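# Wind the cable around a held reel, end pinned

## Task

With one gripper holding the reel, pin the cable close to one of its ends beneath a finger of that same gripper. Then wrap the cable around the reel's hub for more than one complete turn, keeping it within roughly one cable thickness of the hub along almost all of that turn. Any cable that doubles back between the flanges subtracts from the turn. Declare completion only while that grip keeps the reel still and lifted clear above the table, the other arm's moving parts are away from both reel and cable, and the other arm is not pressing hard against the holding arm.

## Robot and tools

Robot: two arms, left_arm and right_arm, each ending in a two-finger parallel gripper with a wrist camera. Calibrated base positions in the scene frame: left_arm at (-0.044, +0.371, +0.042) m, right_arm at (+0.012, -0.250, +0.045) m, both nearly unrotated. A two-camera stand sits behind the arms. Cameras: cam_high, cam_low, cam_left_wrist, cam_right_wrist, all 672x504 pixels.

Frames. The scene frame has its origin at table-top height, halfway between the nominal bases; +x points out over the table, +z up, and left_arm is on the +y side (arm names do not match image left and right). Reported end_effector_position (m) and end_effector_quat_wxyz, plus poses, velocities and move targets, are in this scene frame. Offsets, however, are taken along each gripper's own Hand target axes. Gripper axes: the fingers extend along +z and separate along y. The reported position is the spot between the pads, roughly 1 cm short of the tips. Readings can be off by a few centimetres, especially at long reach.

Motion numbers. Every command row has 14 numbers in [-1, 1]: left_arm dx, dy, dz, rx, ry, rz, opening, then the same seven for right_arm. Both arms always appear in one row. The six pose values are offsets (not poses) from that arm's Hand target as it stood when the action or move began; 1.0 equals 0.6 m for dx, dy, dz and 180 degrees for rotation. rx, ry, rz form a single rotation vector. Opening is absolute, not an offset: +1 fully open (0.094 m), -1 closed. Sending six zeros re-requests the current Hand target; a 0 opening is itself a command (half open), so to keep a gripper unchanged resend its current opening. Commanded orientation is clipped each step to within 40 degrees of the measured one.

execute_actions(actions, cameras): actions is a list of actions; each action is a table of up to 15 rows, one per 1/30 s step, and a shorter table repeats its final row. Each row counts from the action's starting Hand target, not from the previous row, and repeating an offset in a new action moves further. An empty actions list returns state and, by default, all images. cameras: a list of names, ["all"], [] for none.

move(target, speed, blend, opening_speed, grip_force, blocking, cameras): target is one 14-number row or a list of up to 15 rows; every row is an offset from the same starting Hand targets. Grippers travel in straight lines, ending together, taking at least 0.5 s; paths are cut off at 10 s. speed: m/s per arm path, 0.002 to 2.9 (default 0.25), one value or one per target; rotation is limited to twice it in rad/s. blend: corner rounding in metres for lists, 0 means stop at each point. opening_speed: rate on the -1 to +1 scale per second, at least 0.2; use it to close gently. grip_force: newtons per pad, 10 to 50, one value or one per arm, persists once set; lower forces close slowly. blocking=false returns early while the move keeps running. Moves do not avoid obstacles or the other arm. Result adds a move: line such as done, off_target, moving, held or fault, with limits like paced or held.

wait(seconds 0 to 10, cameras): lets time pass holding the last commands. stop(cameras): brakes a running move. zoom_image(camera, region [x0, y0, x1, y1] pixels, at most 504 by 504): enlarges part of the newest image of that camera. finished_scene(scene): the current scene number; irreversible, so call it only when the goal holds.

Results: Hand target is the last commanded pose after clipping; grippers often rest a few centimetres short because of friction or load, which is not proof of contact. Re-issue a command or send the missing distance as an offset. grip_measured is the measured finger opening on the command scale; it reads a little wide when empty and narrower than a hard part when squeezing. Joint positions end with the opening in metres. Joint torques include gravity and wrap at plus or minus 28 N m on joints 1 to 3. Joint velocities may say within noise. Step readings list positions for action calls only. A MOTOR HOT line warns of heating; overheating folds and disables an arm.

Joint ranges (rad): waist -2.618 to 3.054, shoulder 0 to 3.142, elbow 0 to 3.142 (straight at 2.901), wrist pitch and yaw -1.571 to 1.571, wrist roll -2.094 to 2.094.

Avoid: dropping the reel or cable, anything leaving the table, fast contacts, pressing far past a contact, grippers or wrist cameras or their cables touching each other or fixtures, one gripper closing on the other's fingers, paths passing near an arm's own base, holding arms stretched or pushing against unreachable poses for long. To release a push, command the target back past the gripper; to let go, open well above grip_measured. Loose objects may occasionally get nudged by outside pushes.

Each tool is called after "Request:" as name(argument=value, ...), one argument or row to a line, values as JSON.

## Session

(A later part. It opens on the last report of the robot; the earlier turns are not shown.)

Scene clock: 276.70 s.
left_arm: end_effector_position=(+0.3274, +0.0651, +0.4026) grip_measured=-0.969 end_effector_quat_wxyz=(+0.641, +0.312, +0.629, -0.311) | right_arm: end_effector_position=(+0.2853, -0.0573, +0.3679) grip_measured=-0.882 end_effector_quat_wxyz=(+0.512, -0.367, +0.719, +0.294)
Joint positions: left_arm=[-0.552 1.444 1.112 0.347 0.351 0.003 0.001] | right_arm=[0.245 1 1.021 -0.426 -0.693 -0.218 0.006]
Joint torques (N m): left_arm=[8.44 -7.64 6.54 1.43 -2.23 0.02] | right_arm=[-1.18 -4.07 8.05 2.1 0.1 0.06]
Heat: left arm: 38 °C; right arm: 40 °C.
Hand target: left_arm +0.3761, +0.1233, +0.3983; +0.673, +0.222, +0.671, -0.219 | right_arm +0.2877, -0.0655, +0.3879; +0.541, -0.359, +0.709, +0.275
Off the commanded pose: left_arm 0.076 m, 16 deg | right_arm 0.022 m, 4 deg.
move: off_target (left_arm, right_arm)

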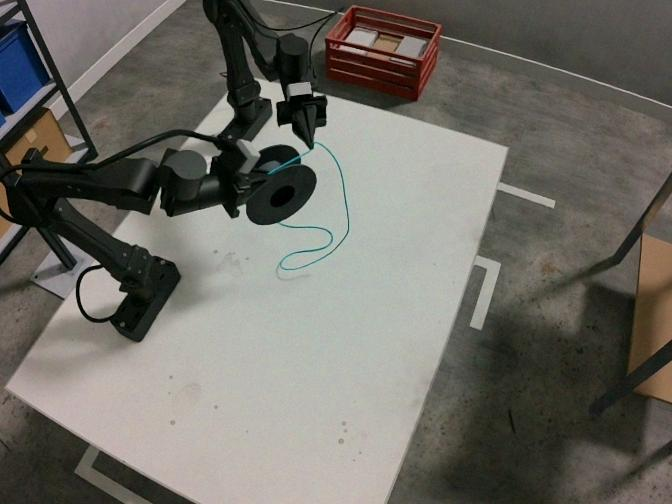

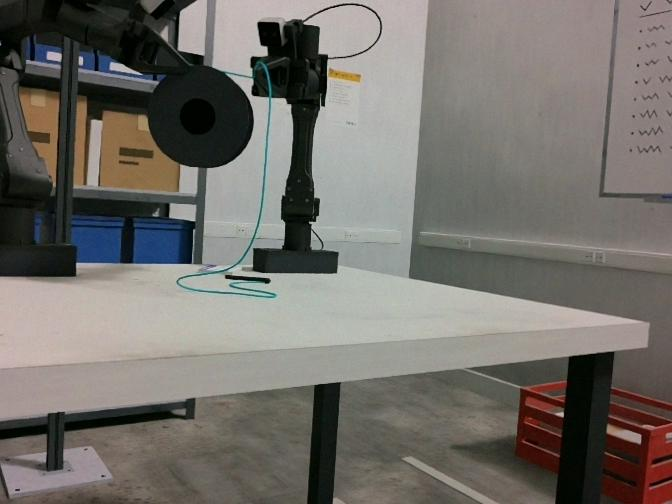

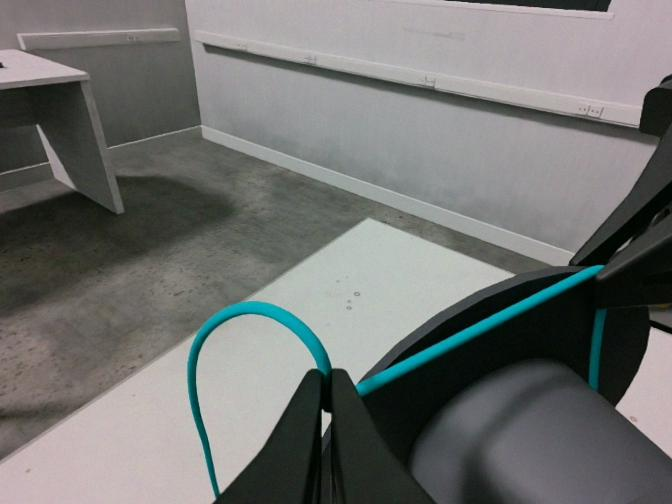

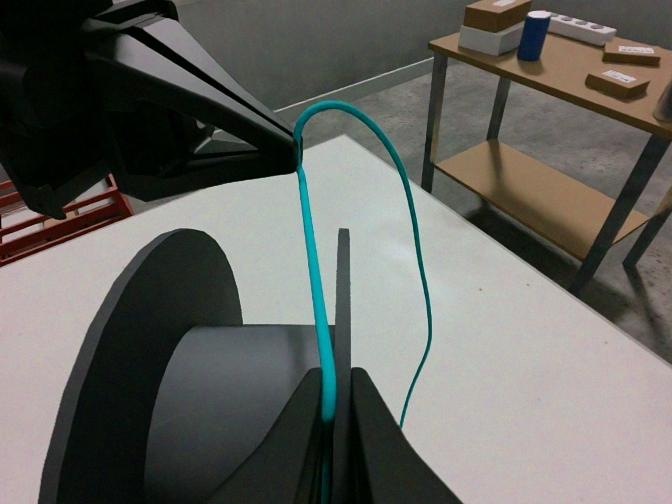

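Request:
move(
  target=[
    [-0.1,-0.08,0.0,0,0,0,-1,0,0,0,0,0,0,-1],
    [-0.1,-0.08,0.0,0,0,0,-0.9,0,0,0,0,0,0,-1],
    [-0.42,0.05,0.0,0,0,0,-0.9,0,0,0,0,0,0,-1],
  ],
  speed=0.12,
  cameras=["cam_low","cam_left_wrist","cam_right_wrist"],
)

Scene clock: 287.57 s.
left_arm: end_effector_position=(+0.3944, +0.1466, +0.6468) grip_measured=-0.902 end_effector_quat_wxyz=(+0.704, +0.208, +0.642, -0.221) | right_arm: end_effector_position=(+0.2890, -0.0649, +0.3588) grip_measured=-0.882 end_effector_quat_wxyz=(+0.501, -0.353, +0.739, +0.280)
Joint positions: left_arm=[-0.385 1.994 2.841 -0.754 0.222 -0.011 0.005] | right_arm=[0.237 1 1.021 -0.464 -0.654 -0.218 0.006]
Joint torques (N m): left_arm=[0.39 -7.02 7.68 1.48 0.1 -0.08] | right_arm=[-0.66 -4.34 8.01 2.42 -0.34 0]
Heat: left arm: 37 °C; right arm: 40 °C.
Hand target: left_arm +0.3924, +0.1468, +0.6504; +0.673, +0.222, +0.670, -0.219 | right_arm +0.2877, -0.0655, +0.3879; +0.541, -0.359, +0.709, +0.275
Off the commanded pose: left_arm 0.004 m, 5 deg | right_arm 0.029 m, 6 deg.
elbow stopped short (left arm): the move would have taken joint 3 (elbow) straighter than the controller allows.
move: off_target (left_arm, right_arm); target 2's new opening was sent with left_arm's hand 0.042 m and 8 deg from that target
Images, in order (width x height): cam_low 672x504, cam_left_wrist 672x504, cam_right_wrist 672x504.

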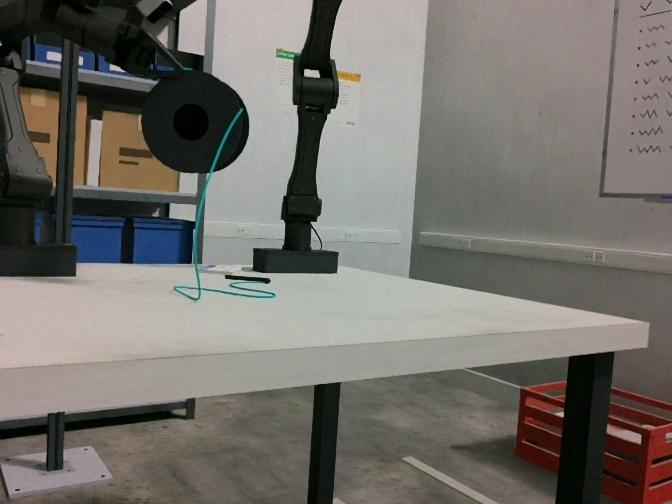

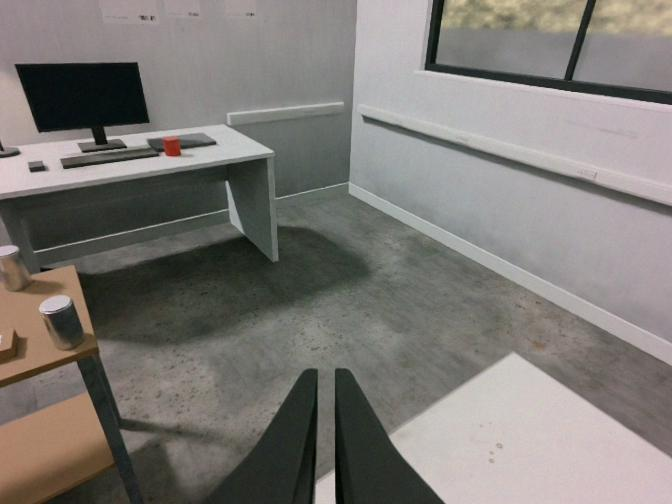

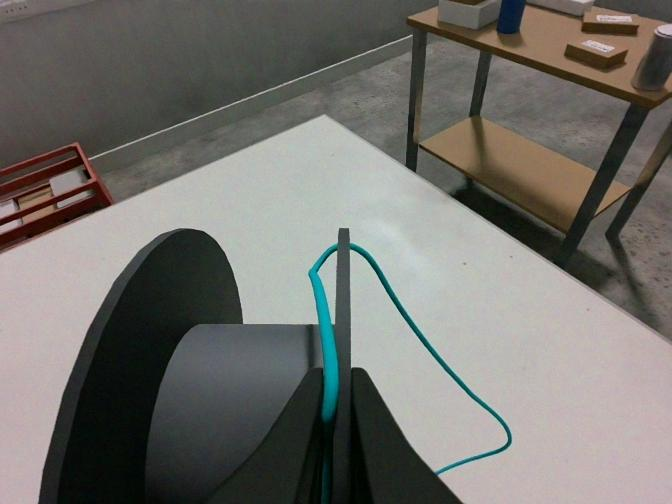

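Request:
move(
  target=[
    [0,0.15,-0.1,0,0,0,-0.3,0,0,0,0,0,0,-1],
    [0.4,0.12,-0.17,0,0,0,-0.3,0,0,0,0,0,0,-1],
    [0.7,0.06,-0.17,0,0,0,-0.3,0,0,0,0,0,0,-1],
  ],
  blend=0.04,
  cameras=["cam_left_wrist","cam_high"],
)

Scene clock: 297.73 s.
left_arm: end_effector_position=(+0.3350, +0.2387, +0.2305) grip_measured=-0.303 end_effector_quat_wxyz=(+0.670, +0.223, +0.674, -0.218) | right_arm: end_effector_position=(+0.2890, -0.0649, +0.3588) grip_measured=-0.882 end_effector_quat_wxyz=(+0.501, -0.353, +0.739, +0.280)
Joint positions: left_arm=[-0.103 1.496 0.396 1.092 0.522 0.01 0.033] | right_arm=[0.237 1 1.021 -0.464 -0.654 -0.218 0.006]
Joint torques (N m): left_arm=[-0.54 -4.03 5.74 1.72 -0.12 -0.04] | right_arm=[-0.68 -4.16 7.83 2.42 -0.31 0]
Heat: left arm: 37 °C; right arm: 40 °C.
Hand target: left_arm +0.3338, +0.2373, +0.2304; +0.674, +0.222, +0.670, -0.219 | right_arm +0.2877, -0.0655, +0.3879; +0.541, -0.359, +0.709, +0.275
Off the commanded pose: left_arm 0.002 m, 1 deg | right_arm 0.029 m, 6 deg.
move: off_target (right_arm)
Images, in order (width x height): cam_high 672x504, cam_left_wrist 672x504.

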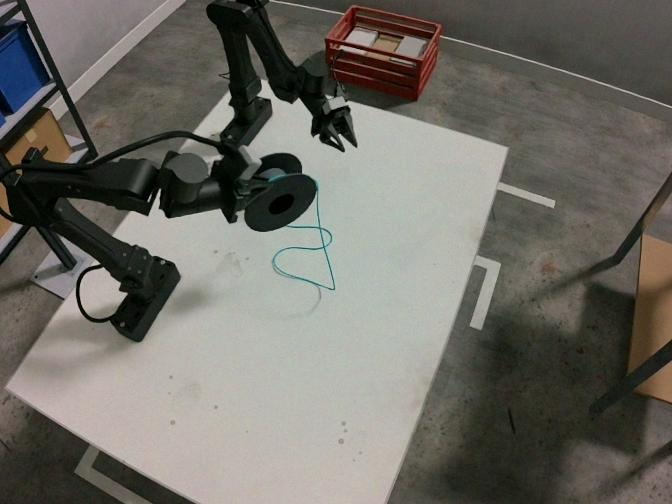

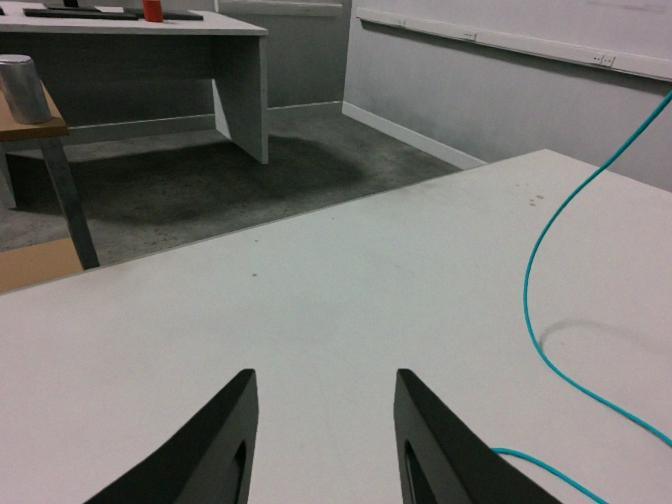

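Request:
move(
  target=[0.08,0.0,0.15,0.3,0,0,-0.3,0,0,0,0,0,0,-1],
  cameras=["cam_left_wrist","cam_high"],
)

Scene clock: 315.43 s.
left_arm: end_effector_position=(+0.4056, +0.1863, +0.1833) grip_measured=-0.303 end_effector_quat_wxyz=(+0.508, +0.498, +0.501, -0.492) | right_arm: end_effector_position=(+0.2890, -0.0649, +0.3588) grip_measured=-0.882 end_effector_quat_wxyz=(+0.501, -0.353, +0.739, +0.280)
Joint positions: left_arm=[-0.002 2.302 1.284 1.066 1.539 -0.036 0.033] | right_arm=[0.237 1 1.021 -0.464 -0.654 -0.218 0.006]
Joint torques (N m): left_arm=[-0.38 -9.51 9.03 0.8 0.18 -0.09] | right_arm=[-0.46 -4.37 8.16 2.41 -0.32 0]
Heat: left arm: 36 °C; right arm: 40 °C.
Hand target: left_arm +0.4066, +0.1843, +0.1825; +0.499, +0.503, +0.498, -0.499 | right_arm +0.2877, -0.0655, +0.3879; +0.541, -0.359, +0.709, +0.275
Off the commanded pose: left_arm 0.002 m, 2 deg | right_arm 0.029 m, 6 deg.
move: off_target (right_arm)
Images, in order (width x height): cam_high 672x504, cam_left_wrist 672x504.

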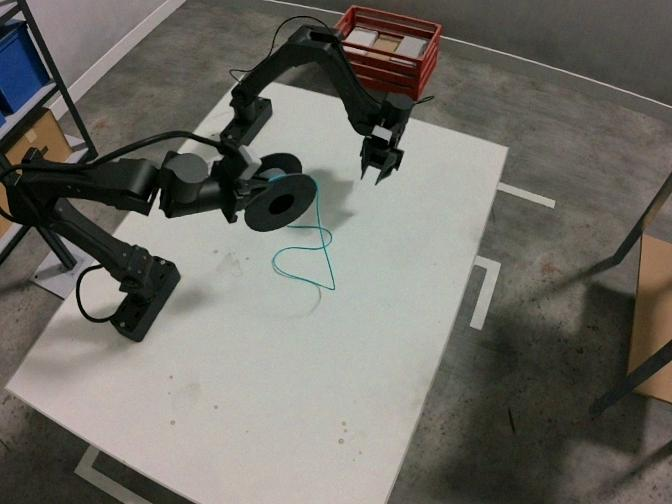

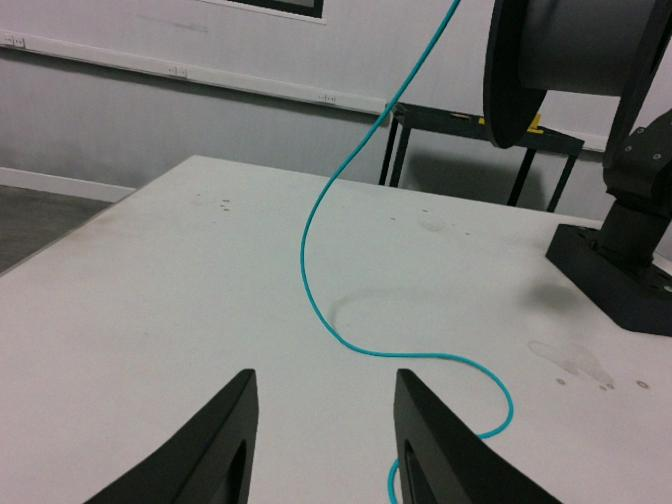

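Request:
move(
  target=[0.02,0.03,0.19,0,0,0,-0.3,0,0,0,0,0,0,-1],
  speed=0.15,
  cameras=["cam_left_wrist"],
)

Scene clock: 320.23 s.
left_arm: end_effector_position=(+0.4178, +0.0702, +0.1713) grip_measured=-0.303 end_effector_quat_wxyz=(+0.497, +0.502, +0.499, -0.502) | right_arm: end_effector_position=(+0.2890, -0.0649, +0.3588) grip_measured=-0.882 end_effector_quat_wxyz=(+0.501, -0.353, +0.739, +0.280)
Joint positions: left_arm=[-0.247 2.414 1.465 0.944 1.324 0.002 0.033] | right_arm=[0.237 1 1.021 -0.464 -0.654 -0.218 0.006]
Joint torques (N m): left_arm=[0.38 -10.51 9.61 0.95 -0.06 0.11] | right_arm=[-0.54 -4.3 7.83 2.4 -0.3 0]
Heat: left arm: 35 °C; right arm: 40 °C.
Hand target: left_arm +0.4241, +0.0702, +0.1703; +0.499, +0.503, +0.498, -0.499 | right_arm +0.2877, -0.0655, +0.3879; +0.541, -0.359, +0.709, +0.275
Off the commanded pose: left_arm 0.006 m, 0 deg | right_arm 0.029 m, 6 deg.
move: off_target (right_arm)
Images, in order (width x height): cam_left_wrist 672x504.

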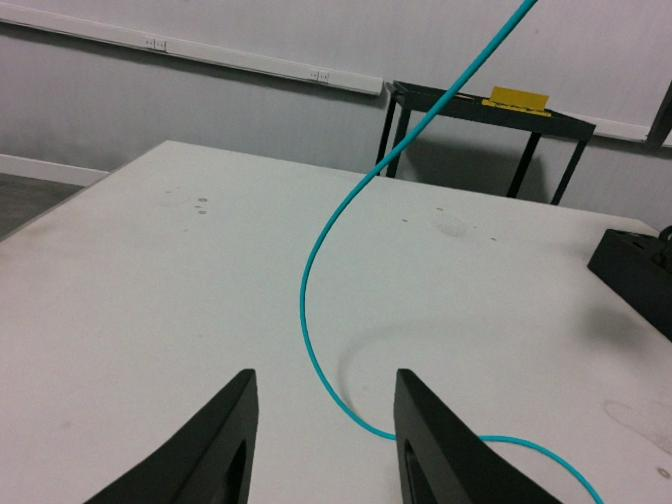

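Request:
move(
  target=[
    [0.015,0.022,0.1,0,0,0,-0.3,0,0,0,0,0,0,-1],
  ],
  speed=0.12,
  cameras=["cam_left_wrist"],
)

Scene clock: 325.07 s.
left_arm: end_effector_position=(+0.4311, +0.0106, +0.1623) grip_measured=-0.303 end_effector_quat_wxyz=(+0.497, +0.502, +0.499, -0.502) | right_arm: end_effector_position=(+0.2890, -0.0649, +0.3588) grip_measured=-0.882 end_effector_quat_wxyz=(+0.501, -0.353, +0.739, +0.280)
Joint positions: left_arm=[-0.353 2.529 1.656 0.868 1.217 0.002 0.033] | right_arm=[0.237 1 1.021 -0.464 -0.654 -0.218 0.006]
Joint torques (N m): left_arm=[0.32 -11.3 10.22 1.05 -0.05 0.05] | right_arm=[-0.62 -4.33 7.94 2.43 -0.32 0]
Heat: left arm: 35 °C; right arm: 41 °C.
Hand target: left_arm +0.4370, +0.0102, +0.1612; +0.499, +0.503, +0.498, -0.499 | right_arm +0.2877, -0.0655, +0.3879; +0.541, -0.359, +0.709, +0.275
Off the commanded pose: left_arm 0.006 m, 0 deg | right_arm 0.029 m, 6 deg.
move: off_target (right_arm)
Images, in order (width x height): cam_left_wrist 672x504.

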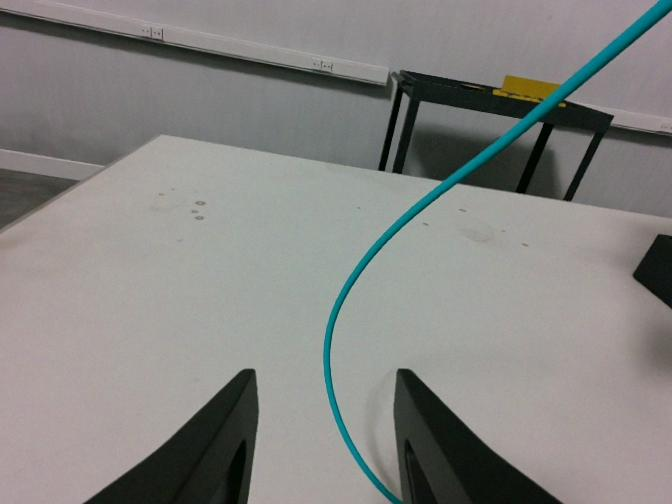

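Request:
move(
  target=[
    [0.005,0,0.09,0,0,0,-0.3,0,0,0,0,0,0,-1],
    [0.005,0,0.09,0,0,0,-1,0,0,0,0,0,0,-1],
  ],
  speed=0.12,
  cameras=["cam_left_wrist","cam_high"],
)

Scene clock: 330.77 s.
left_arm: end_effector_position=(+0.4310, -0.0433, +0.1594) grip_measured=-0.993 end_effector_quat_wxyz=(+0.497, +0.502, +0.499, -0.502) | right_arm: end_effector_position=(+0.2890, -0.0649, +0.3588) grip_measured=-0.882 end_effector_quat_wxyz=(+0.501, -0.353, +0.739, +0.280)
Joint positions: left_arm=[-0.448 2.608 1.806 0.797 1.122 0.002 0] | right_arm=[0.237 1 1.021 -0.464 -0.654 -0.218 0.006]
Joint torques (N m): left_arm=[0.4 -11.88 10.56 1.08 -0.04 0.07] | right_arm=[-0.66 -4.25 8.01 2.42 -0.32 0.02]
Heat: left arm: 34 °C; right arm: 41 °C.
Hand target: left_arm +0.4369, -0.0437, +0.1582; +0.499, +0.503, +0.498, -0.499 | right_arm +0.2877, -0.0655, +0.3879; +0.541, -0.359, +0.709, +0.275
Off the commanded pose: left_arm 0.006 m, 0 deg | right_arm 0.029 m, 6 deg.
move: off_target (right_arm)
Images, in order (width x height): cam_high 672x504, cam_left_wrist 672x504.

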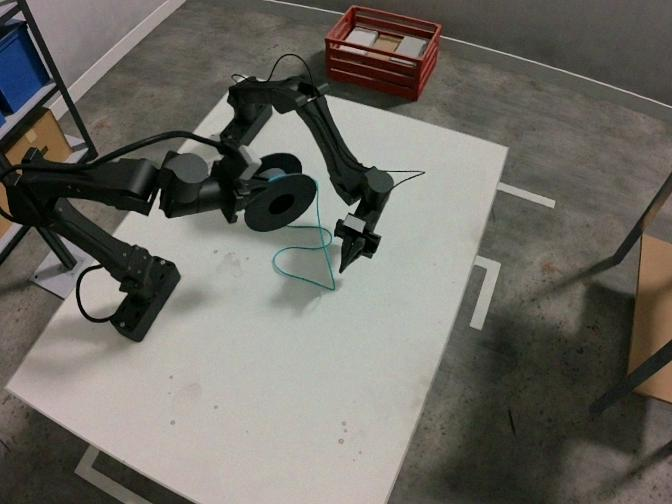

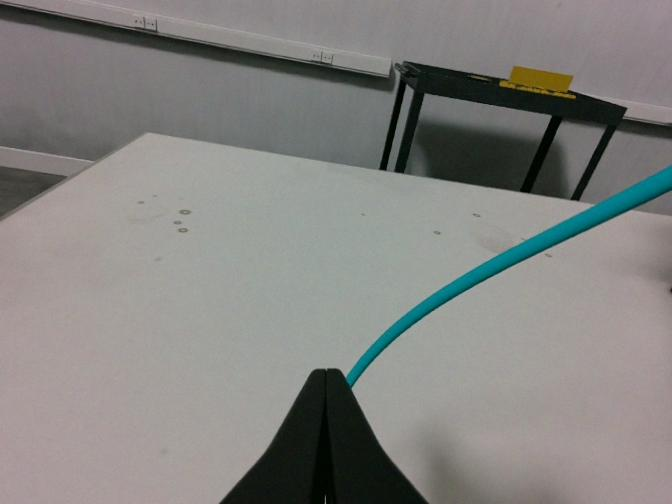

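Request:
move(
  target=[
    [0,0,-0.03,0,0,0,-0.3,0,0,0,0,0,0,-1],
    [0,-0.01,0.04,0,0,0,-0.3,0,0,0,0,0,0,-1],
    [0,-0.01,0.04,0,0,0,-1,0,0,0,0,0,0,-1],
  ],
  speed=0.12,
  cameras=["cam_left_wrist"],
)

Scene clock: 335.47 s.
left_arm: end_effector_position=(+0.4248, -0.0672, +0.1591) grip_measured=-0.960 end_effector_quat_wxyz=(+0.496, +0.502, +0.499, -0.502) | right_arm: end_effector_position=(+0.2890, -0.0650, +0.3586) grip_measured=-0.882 end_effector_quat_wxyz=(+0.501, -0.352, +0.739, +0.279)
Joint positions: left_arm=[-0.493 2.629 1.848 0.775 1.078 0.002 0.002] | right_arm=[0.237 1 1.021 -0.465 -0.653 -0.218 0.006]
Joint torques (N m): left_arm=[0.36 -11.99 10.85 1.09 -0.04 0.06] | right_arm=[-0.66 -4.25 7.97 2.41 -0.32 0]
Heat: left arm: 34 °C; right arm: 41 °C.
Hand target: left_arm +0.4306, -0.0678, +0.1579; +0.499, +0.503, +0.498, -0.499 | right_arm +0.2877, -0.0655, +0.3879; +0.541, -0.359, +0.709, +0.275
Off the commanded pose: left_arm 0.006 m, 1 deg | right_arm 0.029 m, 6 deg.
move: off_target (right_arm)
Images, in order (width x height): cam_left_wrist 672x504.

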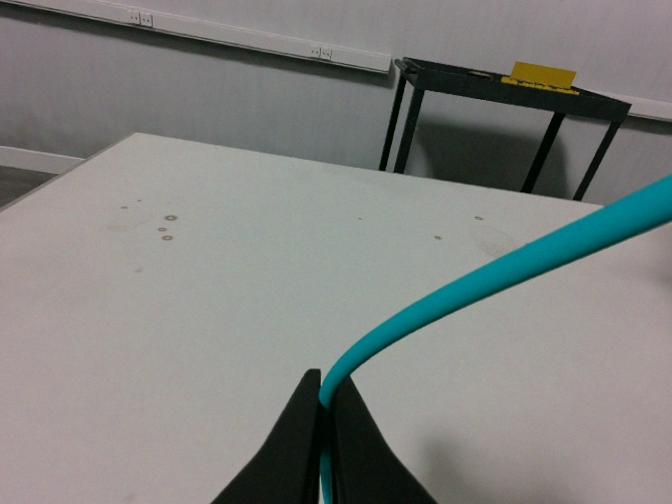

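Request:
move(
  target=[
    [-0.317,0.117,-0.283,-0.1,0,0,-1,0,0,0,0,0,0,-1],
    [-0.67,0.05,-0.617,-0.3,0,0,-1,0,0,0,0,0,0,-1],
  ],
  speed=0.18,
  blend=0.05,
  cameras=["all"],
)

Scene clock: 346.83 s.
left_arm: end_effector_position=(+0.4305, +0.2415, +0.5109) grip_measured=-0.960 end_effector_quat_wxyz=(+0.587, +0.276, +0.689, -0.324) | right_arm: end_effector_position=(+0.2931, -0.0556, +0.3892) grip_measured=-0.882 end_effector_quat_wxyz=(+0.554, -0.374, +0.687, +0.284)
Joint positions: left_arm=[0.033 1.766 2.029 -0.429 0.903 0.008 0.002] | right_arm=[0.245 1 1.021 -0.318 -0.692 -0.218 0.006]
Joint torques (N m): left_arm=[8.75 -9.63 13.16 2.17 -1.79 -0.07] | right_arm=[-1.2 -4.22 7.76 1.01 0.11 0.06]
Heat: left arm: 35 °C; right arm: 41 °C.
Hand target: left_arm +0.4604, +0.3011, +0.5610; +0.673, +0.222, +0.671, -0.219 | right_arm +0.2877, -0.0655, +0.3879; +0.541, -0.359, +0.709, +0.275
Off the commanded pose: left_arm 0.083 m, 17 deg | right_arm 0.011 m, 3 deg.
move: off_target (left_arm, right_arm)

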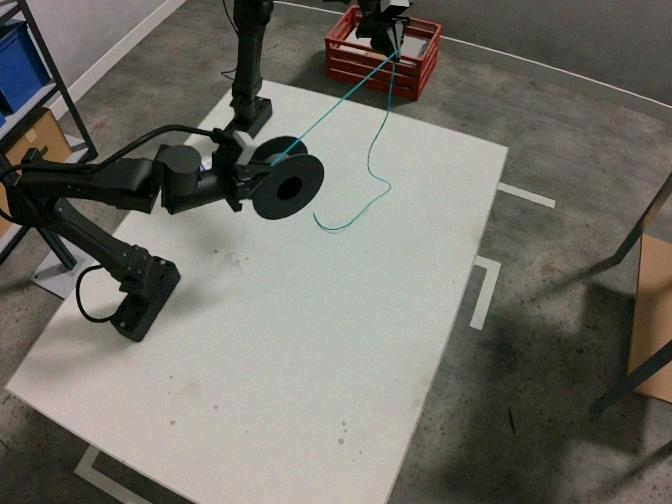

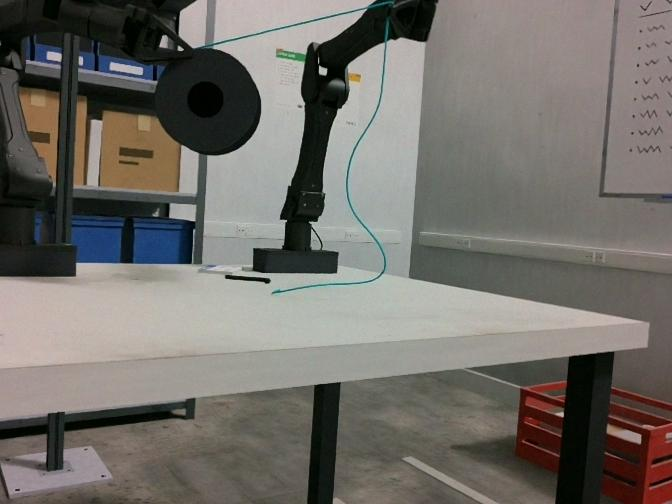

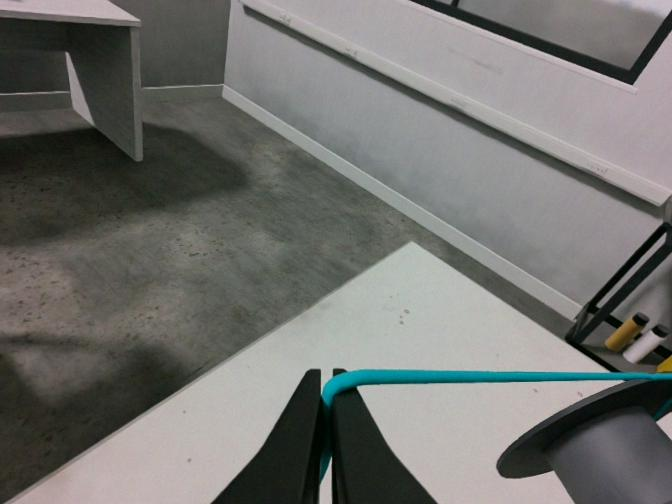

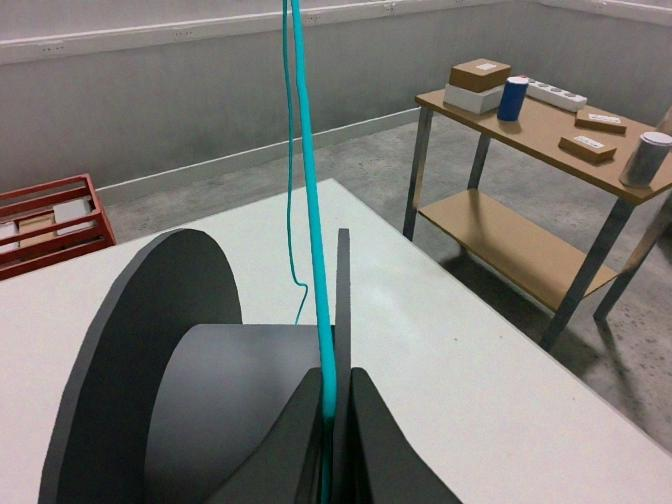

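Request:
move(
  target=[
    [0.3,0.0,0.077,0,0,0,-1,0,0,0,0,0,0,-1],
    [0.7,-0.12,0.077,0,0,0,-1,0,0,0,0,0,0,-1],
  ],
  speed=0.18,
  blend=0.05,
  cameras=["all"],
)

Scene clock: 357.33 s.
left_arm: end_effector_position=(+0.4318, +0.1821, +0.1836) grip_measured=-0.960 end_effector_quat_wxyz=(+0.702, +0.291, +0.598, -0.255) | right_arm: end_effector_position=(+0.2835, -0.0654, +0.3472) grip_measured=-0.882 end_effector_quat_wxyz=(+0.478, -0.349, +0.755, +0.281)
Joint positions: left_arm=[-0.163 2.18 0.846 1.478 0.624 0.021 0.002] | right_arm=[0.245 1 1.021 -0.522 -0.643 -0.218 0.006]
Joint torques (N m): left_arm=[4.23 -6.02 3.04 0.68 -1.5 -0.13] | right_arm=[-1.18 -4.86 8.1 2.88 -0.47 -0.07]
Heat: left arm: 36 °C; right arm: 41 °C.
Hand target: left_arm +0.4572, +0.2168, +0.1410; +0.673, +0.222, +0.670, -0.219 | right_arm +0.2877, -0.0655, +0.3879; +0.541, -0.359, +0.709, +0.275
Off the commanded pose: left_arm 0.061 m, 13 deg | right_arm 0.041 m, 9 deg.
move: off_target (left_arm, right_arm)

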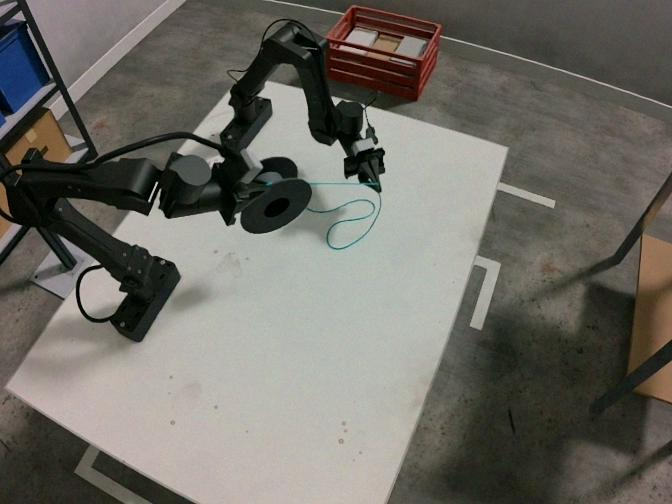

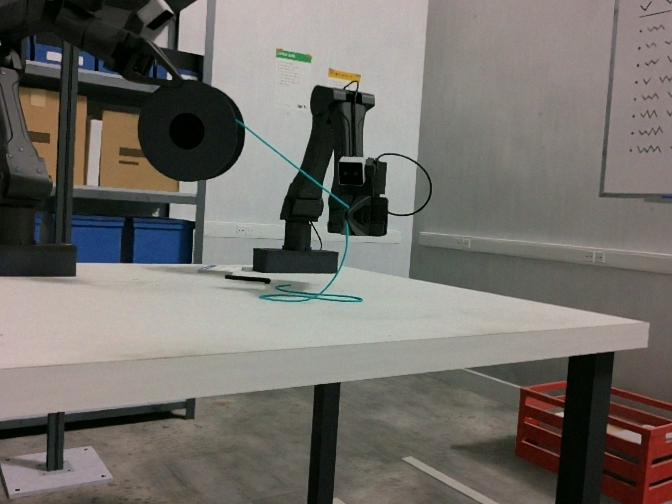

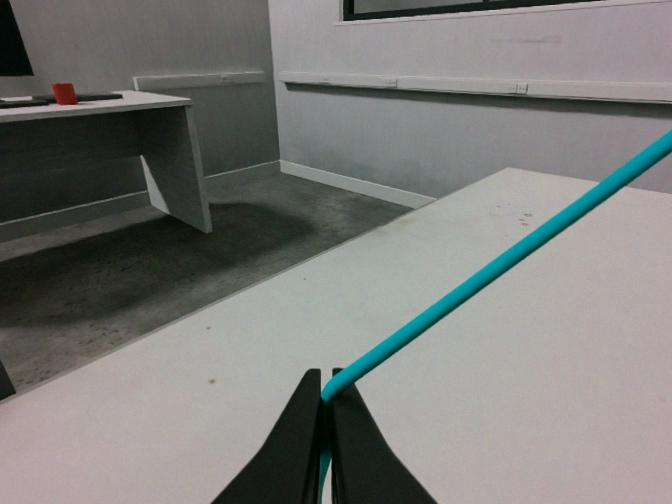

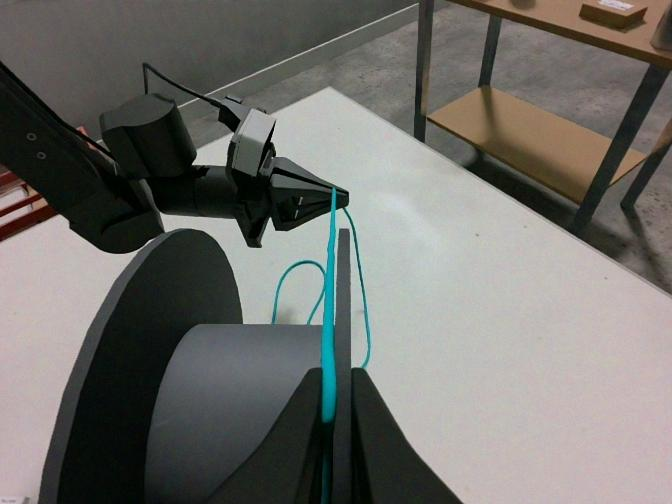

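Request:
move(
  target=[
    [0.04,-0.09,0.0,0,0,0,-1,0,0,0,0,0,0,-1],
    [0.04,-0.09,0,0,0,0,-0.4,0,0,0,0,0,0,-1],
    [0.0,0,-0.3,0,0,0,-0.4,0,0,0,0,0,0,-1],
  ],
  speed=0.18,
  cameras=["all"],
)

Scene clock: 364.00 s.
left_arm: end_effector_position=(+0.3155, +0.3251, +0.1325) grip_measured=-0.403 end_effector_quat_wxyz=(+0.642, +0.219, +0.701, -0.219) | right_arm: end_effector_position=(+0.2881, -0.0676, +0.3552) grip_measured=-0.882 end_effector_quat_wxyz=(+0.496, -0.348, +0.747, +0.275)
Joint positions: left_arm=[0.279 1.949 0.28 1.542 0.897 0.073 0.028] | right_arm=[0.235 0.995 1.021 -0.487 -0.64 -0.218 0.006]
Joint torques (N m): left_arm=[0.51 -7.31 2.22 1.51 0.22 0.09] | right_arm=[-0.46 -4.1 7.9 2.62 -0.49 -0.01]
Heat: left arm: 35 °C; right arm: 41 °C.
Hand target: left_arm +0.3121, +0.3234, +0.1404; +0.673, +0.222, +0.671, -0.219 | right_arm +0.2876, -0.0654, +0.3879; +0.541, -0.359, +0.709, +0.275
Off the commanded pose: left_arm 0.009 m, 5 deg | right_arm 0.033 m, 7 deg.
joint sent to its limit (left arm) — joint 4 (wrist pitch), upper limit. The joint targets are off in orientation, not in position.
move: off_target (left_arm, right_arm); target 2's new opening was sent with left_arm's hand 0.036 m and 8 deg from that target

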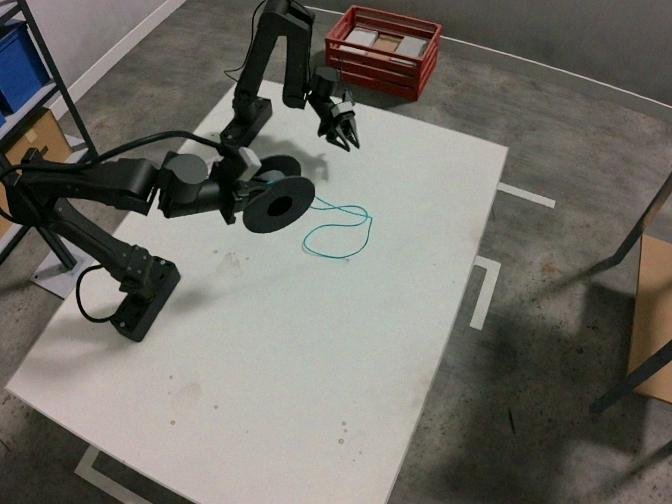

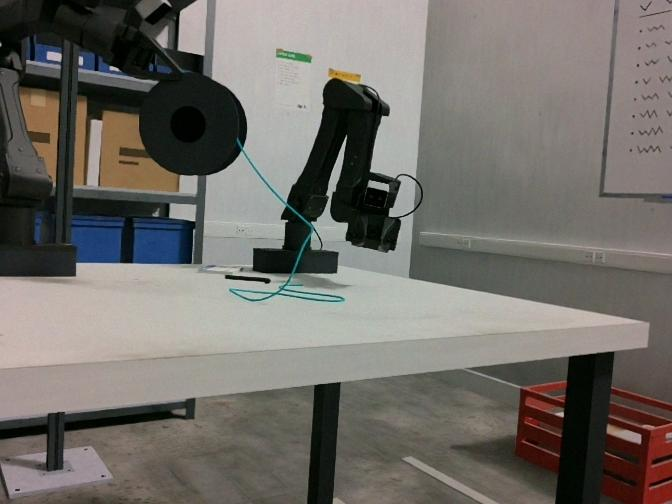

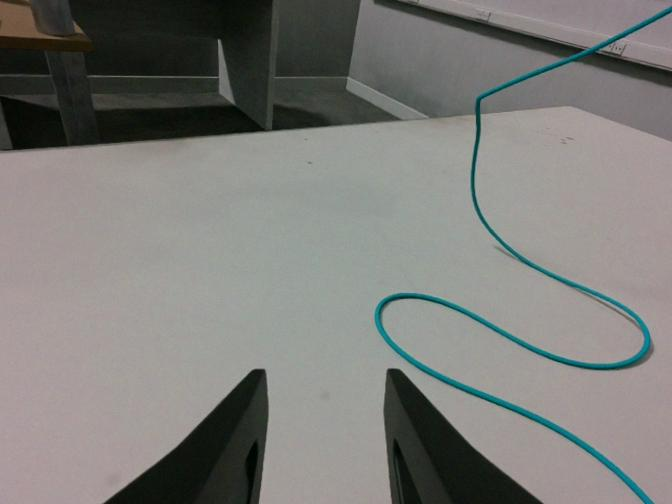

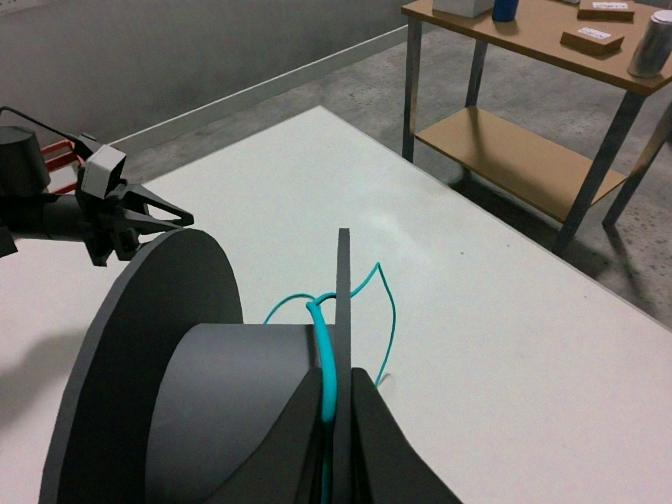

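Request:
move(
  target=[0,0,-0.05,0,0,0,-0.3,-0.21,0,-0.056,0,0,0,-1],
  speed=0.12,
  cameras=["cam_low","cam_left_wrist","cam_right_wrist"],
)

Scene clock: 378.10 s.
left_arm: end_effector_position=(+0.2917, +0.3431, +0.1338) grip_measured=-0.303 end_effector_quat_wxyz=(+0.642, +0.219, +0.701, -0.220) | right_arm: end_effector_position=(+0.2904, -0.0671, +0.4903) grip_measured=-0.882 end_effector_quat_wxyz=(+0.507, -0.350, +0.739, +0.273)
Joint positions: left_arm=[0.395 1.909 0.215 1.542 1.014 0.102 0.033] | right_arm=[0.235 1.231 1.723 -0.927 -0.64 -0.218 0.006]
Joint torques (N m): left_arm=[0.66 -6.71 1.95 1.44 0.26 0.08] | right_arm=[-0.51 -2.8 8.18 2.42 -0.48 0]
Heat: left arm: 35 °C; right arm: 41 °C.
Hand target: left_arm +0.2879, +0.3412, +0.1404; +0.673, +0.222, +0.671, -0.219 | right_arm +0.2881, -0.0650, +0.5184; +0.541, -0.359, +0.709, +0.275
Off the commanded pose: left_arm 0.008 m, 5 deg | right_arm 0.028 m, 5 deg.
joint sent to its limit (left arm) — joint 4 (wrist pitch), upper limit. The joint targets are off in orientation, not in position.
move: off_target (left_arm, right_arm)
Images, in order (width x height): cam_low 672x504, cam_left_wrist 672x504, cam_right_wrist 672x504.

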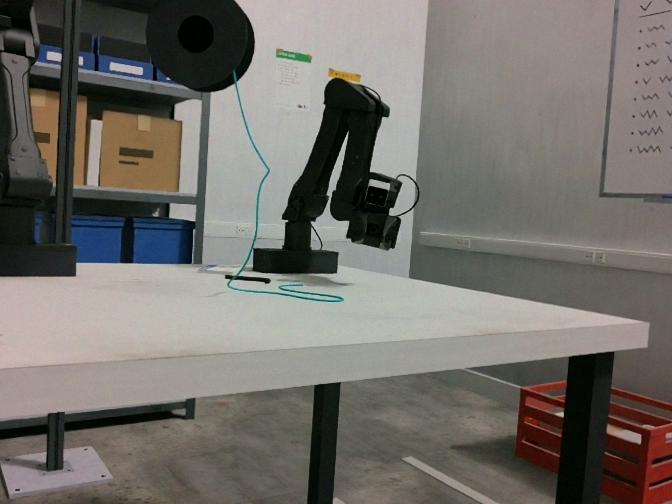

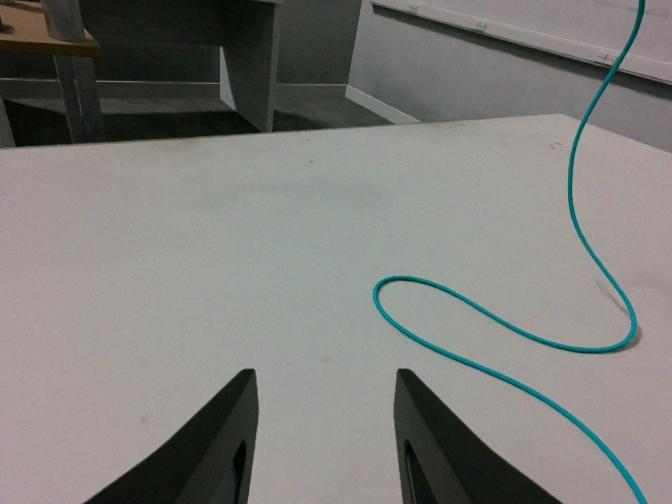

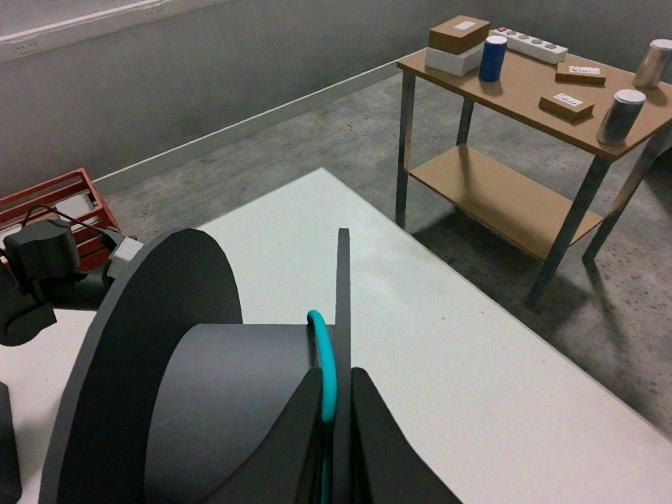

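Request:
move(
  target=[-0.02,-0.27,0.08,0,0,0,-0.3,0,0,0,0,0,0,-1],
  speed=0.18,
  cameras=["cam_left_wrist"],
)

Scene clock: 386.30 s.
left_arm: end_effector_position=(+0.2300, +0.1825, +0.1450) grip_measured=-0.303 end_effector_quat_wxyz=(+0.632, +0.239, +0.707, -0.207) | right_arm: end_effector_position=(+0.2903, -0.0671, +0.4902) grip_measured=-0.882 end_effector_quat_wxyz=(+0.506, -0.350, +0.739, +0.273)
Joint positions: left_arm=[-0.551 1.667 0.01 1.542 0.081 0.018 0.033] | right_arm=[0.235 1.231 1.723 -0.927 -0.64 -0.218 0.006]
Joint torques (N m): left_arm=[-0.5 -4.38 3.47 1.73 -0.21 -0.07] | right_arm=[-0.59 -2.91 8.18 2.43 -0.5 -0.01]
Heat: left arm: 35 °C; right arm: 41 °C.
Hand target: left_arm +0.2307, +0.1822, +0.1515; +0.673, +0.222, +0.671, -0.219 | right_arm +0.2881, -0.0650, +0.5184; +0.541, -0.359, +0.709, +0.275
Off the commanded pose: left_arm 0.007 m, 7 deg | right_arm 0.028 m, 5 deg.
joint sent to its limit (left arm) — joint 4 (wrist pitch), upper limit. The joint targets are off in orientation, not in position.
move: off_target (left_arm, right_arm)
Images, in order (width x height): cam_left_wrist 672x504.

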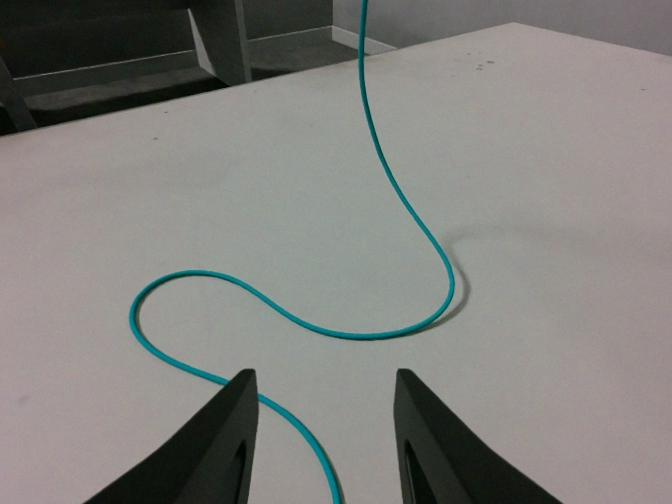

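Request:
move(
  target=[0.06,-0.14,0.33,0,0.0,0,-0.3,0,0,0,0,0,0,-1],
  speed=0.18,
  cameras=["cam_left_wrist"],
)

Scene clock: 394.10 s.
left_arm: end_effector_position=(+0.3372, -0.0004, +0.1193) grip_measured=-0.303 end_effector_quat_wxyz=(+0.674, +0.224, +0.668, -0.224) | right_arm: end_effector_position=(+0.2903, -0.0671, +0.4902) grip_measured=-0.882 end_effector_quat_wxyz=(+0.506, -0.350, +0.739, +0.273)
Joint positions: left_arm=[-0.829 2.313 0.847 1.475 -0.193 0.004 0.033] | right_arm=[0.235 1.231 1.723 -0.927 -0.64 -0.218 0.006]
Joint torques (N m): left_arm=[-0.18 -8.32 6.52 1.44 -0.23 0] | right_arm=[-0.51 -2.82 8.18 2.42 -0.47 -0.01]
Heat: left arm: 35 °C; right arm: 41 °C.
Hand target: left_arm +0.3408, -0.0026, +0.1157; +0.673, +0.222, +0.671, -0.219 | right_arm +0.2881, -0.0650, +0.5184; +0.541, -0.359, +0.709, +0.275
Off the commanded pose: left_arm 0.006 m, 1 deg | right_arm 0.028 m, 5 deg.
move: off_target (right_arm)
Images, in order (width x height): cam_left_wrist 672x504.

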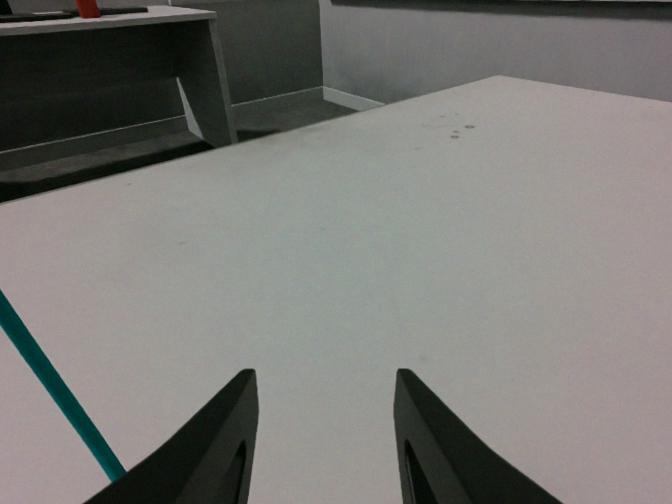

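Request:
move(
  target=[
    [0,0,-0.13,0,0.0,0,-0.3,0,0,0,0,0,0,-1],
    [0,0.08,-0.13,0,0.0,0,-0.3,0,0,0,0,0,0,-1],
  ],
  speed=0.18,
  cameras=["cam_left_wrist"],
)

Scene clock: 399.17 s.
left_arm: end_effector_position=(+0.3081, +0.0829, +0.1020) grip_measured=-0.303 end_effector_quat_wxyz=(+0.634, +0.231, +0.710, -0.201) | right_arm: end_effector_position=(+0.2903, -0.0671, +0.4902) grip_measured=-0.882 end_effector_quat_wxyz=(+0.506, -0.350, +0.739, +0.273)
Joint positions: left_arm=[-0.721 2.159 0.508 1.536 -0.108 -0.005 0.033] | right_arm=[0.235 1.231 1.723 -0.927 -0.64 -0.218 0.006]
Joint torques (N m): left_arm=[-0.05 -9.55 2.48 1.8 0.03 0] | right_arm=[-0.47 -2.96 8.35 2.43 -0.51 -0.02]
Heat: left arm: 36 °C; right arm: 41 °C.
Hand target: left_arm +0.3063, +0.0822, +0.1158; +0.673, +0.222, +0.670, -0.219 | right_arm +0.2881, -0.0650, +0.5184; +0.541, -0.359, +0.709, +0.275
Off the commanded pose: left_arm 0.014 m, 7 deg | right_arm 0.028 m, 5 deg.
joint sent to its limit (left arm) — joint 4 (wrist pitch), upper limit. The joint targets are off in orientation, not in position.
move: off_target (left_arm, right_arm)
Images, in order (width x height): cam_left_wrist 672x504.

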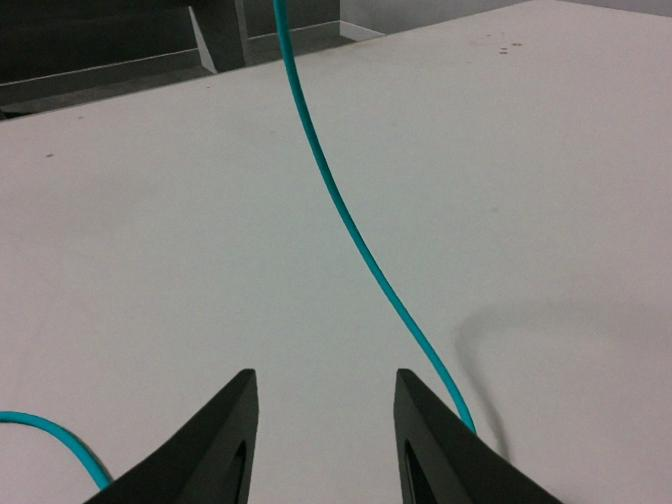

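Request:
move(
  target=[
    [0,-0.045,0.075,0,0.0,0,-0.3,0,0,0,0,0,0,-1],
  ],
  speed=0.18,
  cameras=["cam_left_wrist"],
)

Scene clock: 403.60 s.
left_arm: end_effector_position=(+0.3231, +0.0356, +0.1121) grip_measured=-0.303 end_effector_quat_wxyz=(+0.661, +0.228, +0.680, -0.220) | right_arm: end_effector_position=(+0.2903, -0.0671, +0.4902) grip_measured=-0.882 end_effector_quat_wxyz=(+0.506, -0.350, +0.739, +0.273)
Joint positions: left_arm=[-0.787 2.257 0.689 1.538 -0.151 -0.003 0.033] | right_arm=[0.235 1.231 1.723 -0.927 -0.64 -0.218 0.006]
Joint torques (N m): left_arm=[-0.24 -7.57 5.7 1.77 -0.23 0.05] | right_arm=[-0.55 -2.71 8.32 2.43 -0.46 -0.02]
Heat: left arm: 37 °C; right arm: 41 °C.
Hand target: left_arm +0.3266, +0.0339, +0.1158; +0.673, +0.222, +0.670, -0.219 | right_arm +0.2881, -0.0650, +0.5184; +0.541, -0.359, +0.709, +0.275
Off the commanded pose: left_arm 0.005 m, 2 deg | right_arm 0.028 m, 5 deg.
joint sent to its limit (left arm) — joint 4 (wrist pitch), upper limit. The joint targets still meet the commanded pose.
move: off_target (right_arm)
Images, in order (width x height): cam_left_wrist 672x504.

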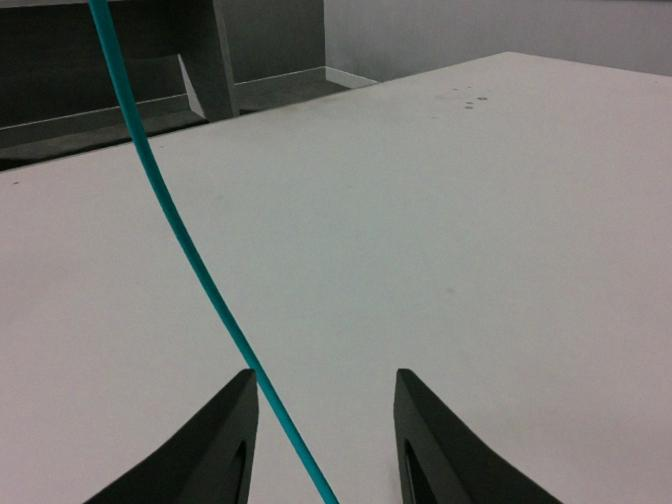

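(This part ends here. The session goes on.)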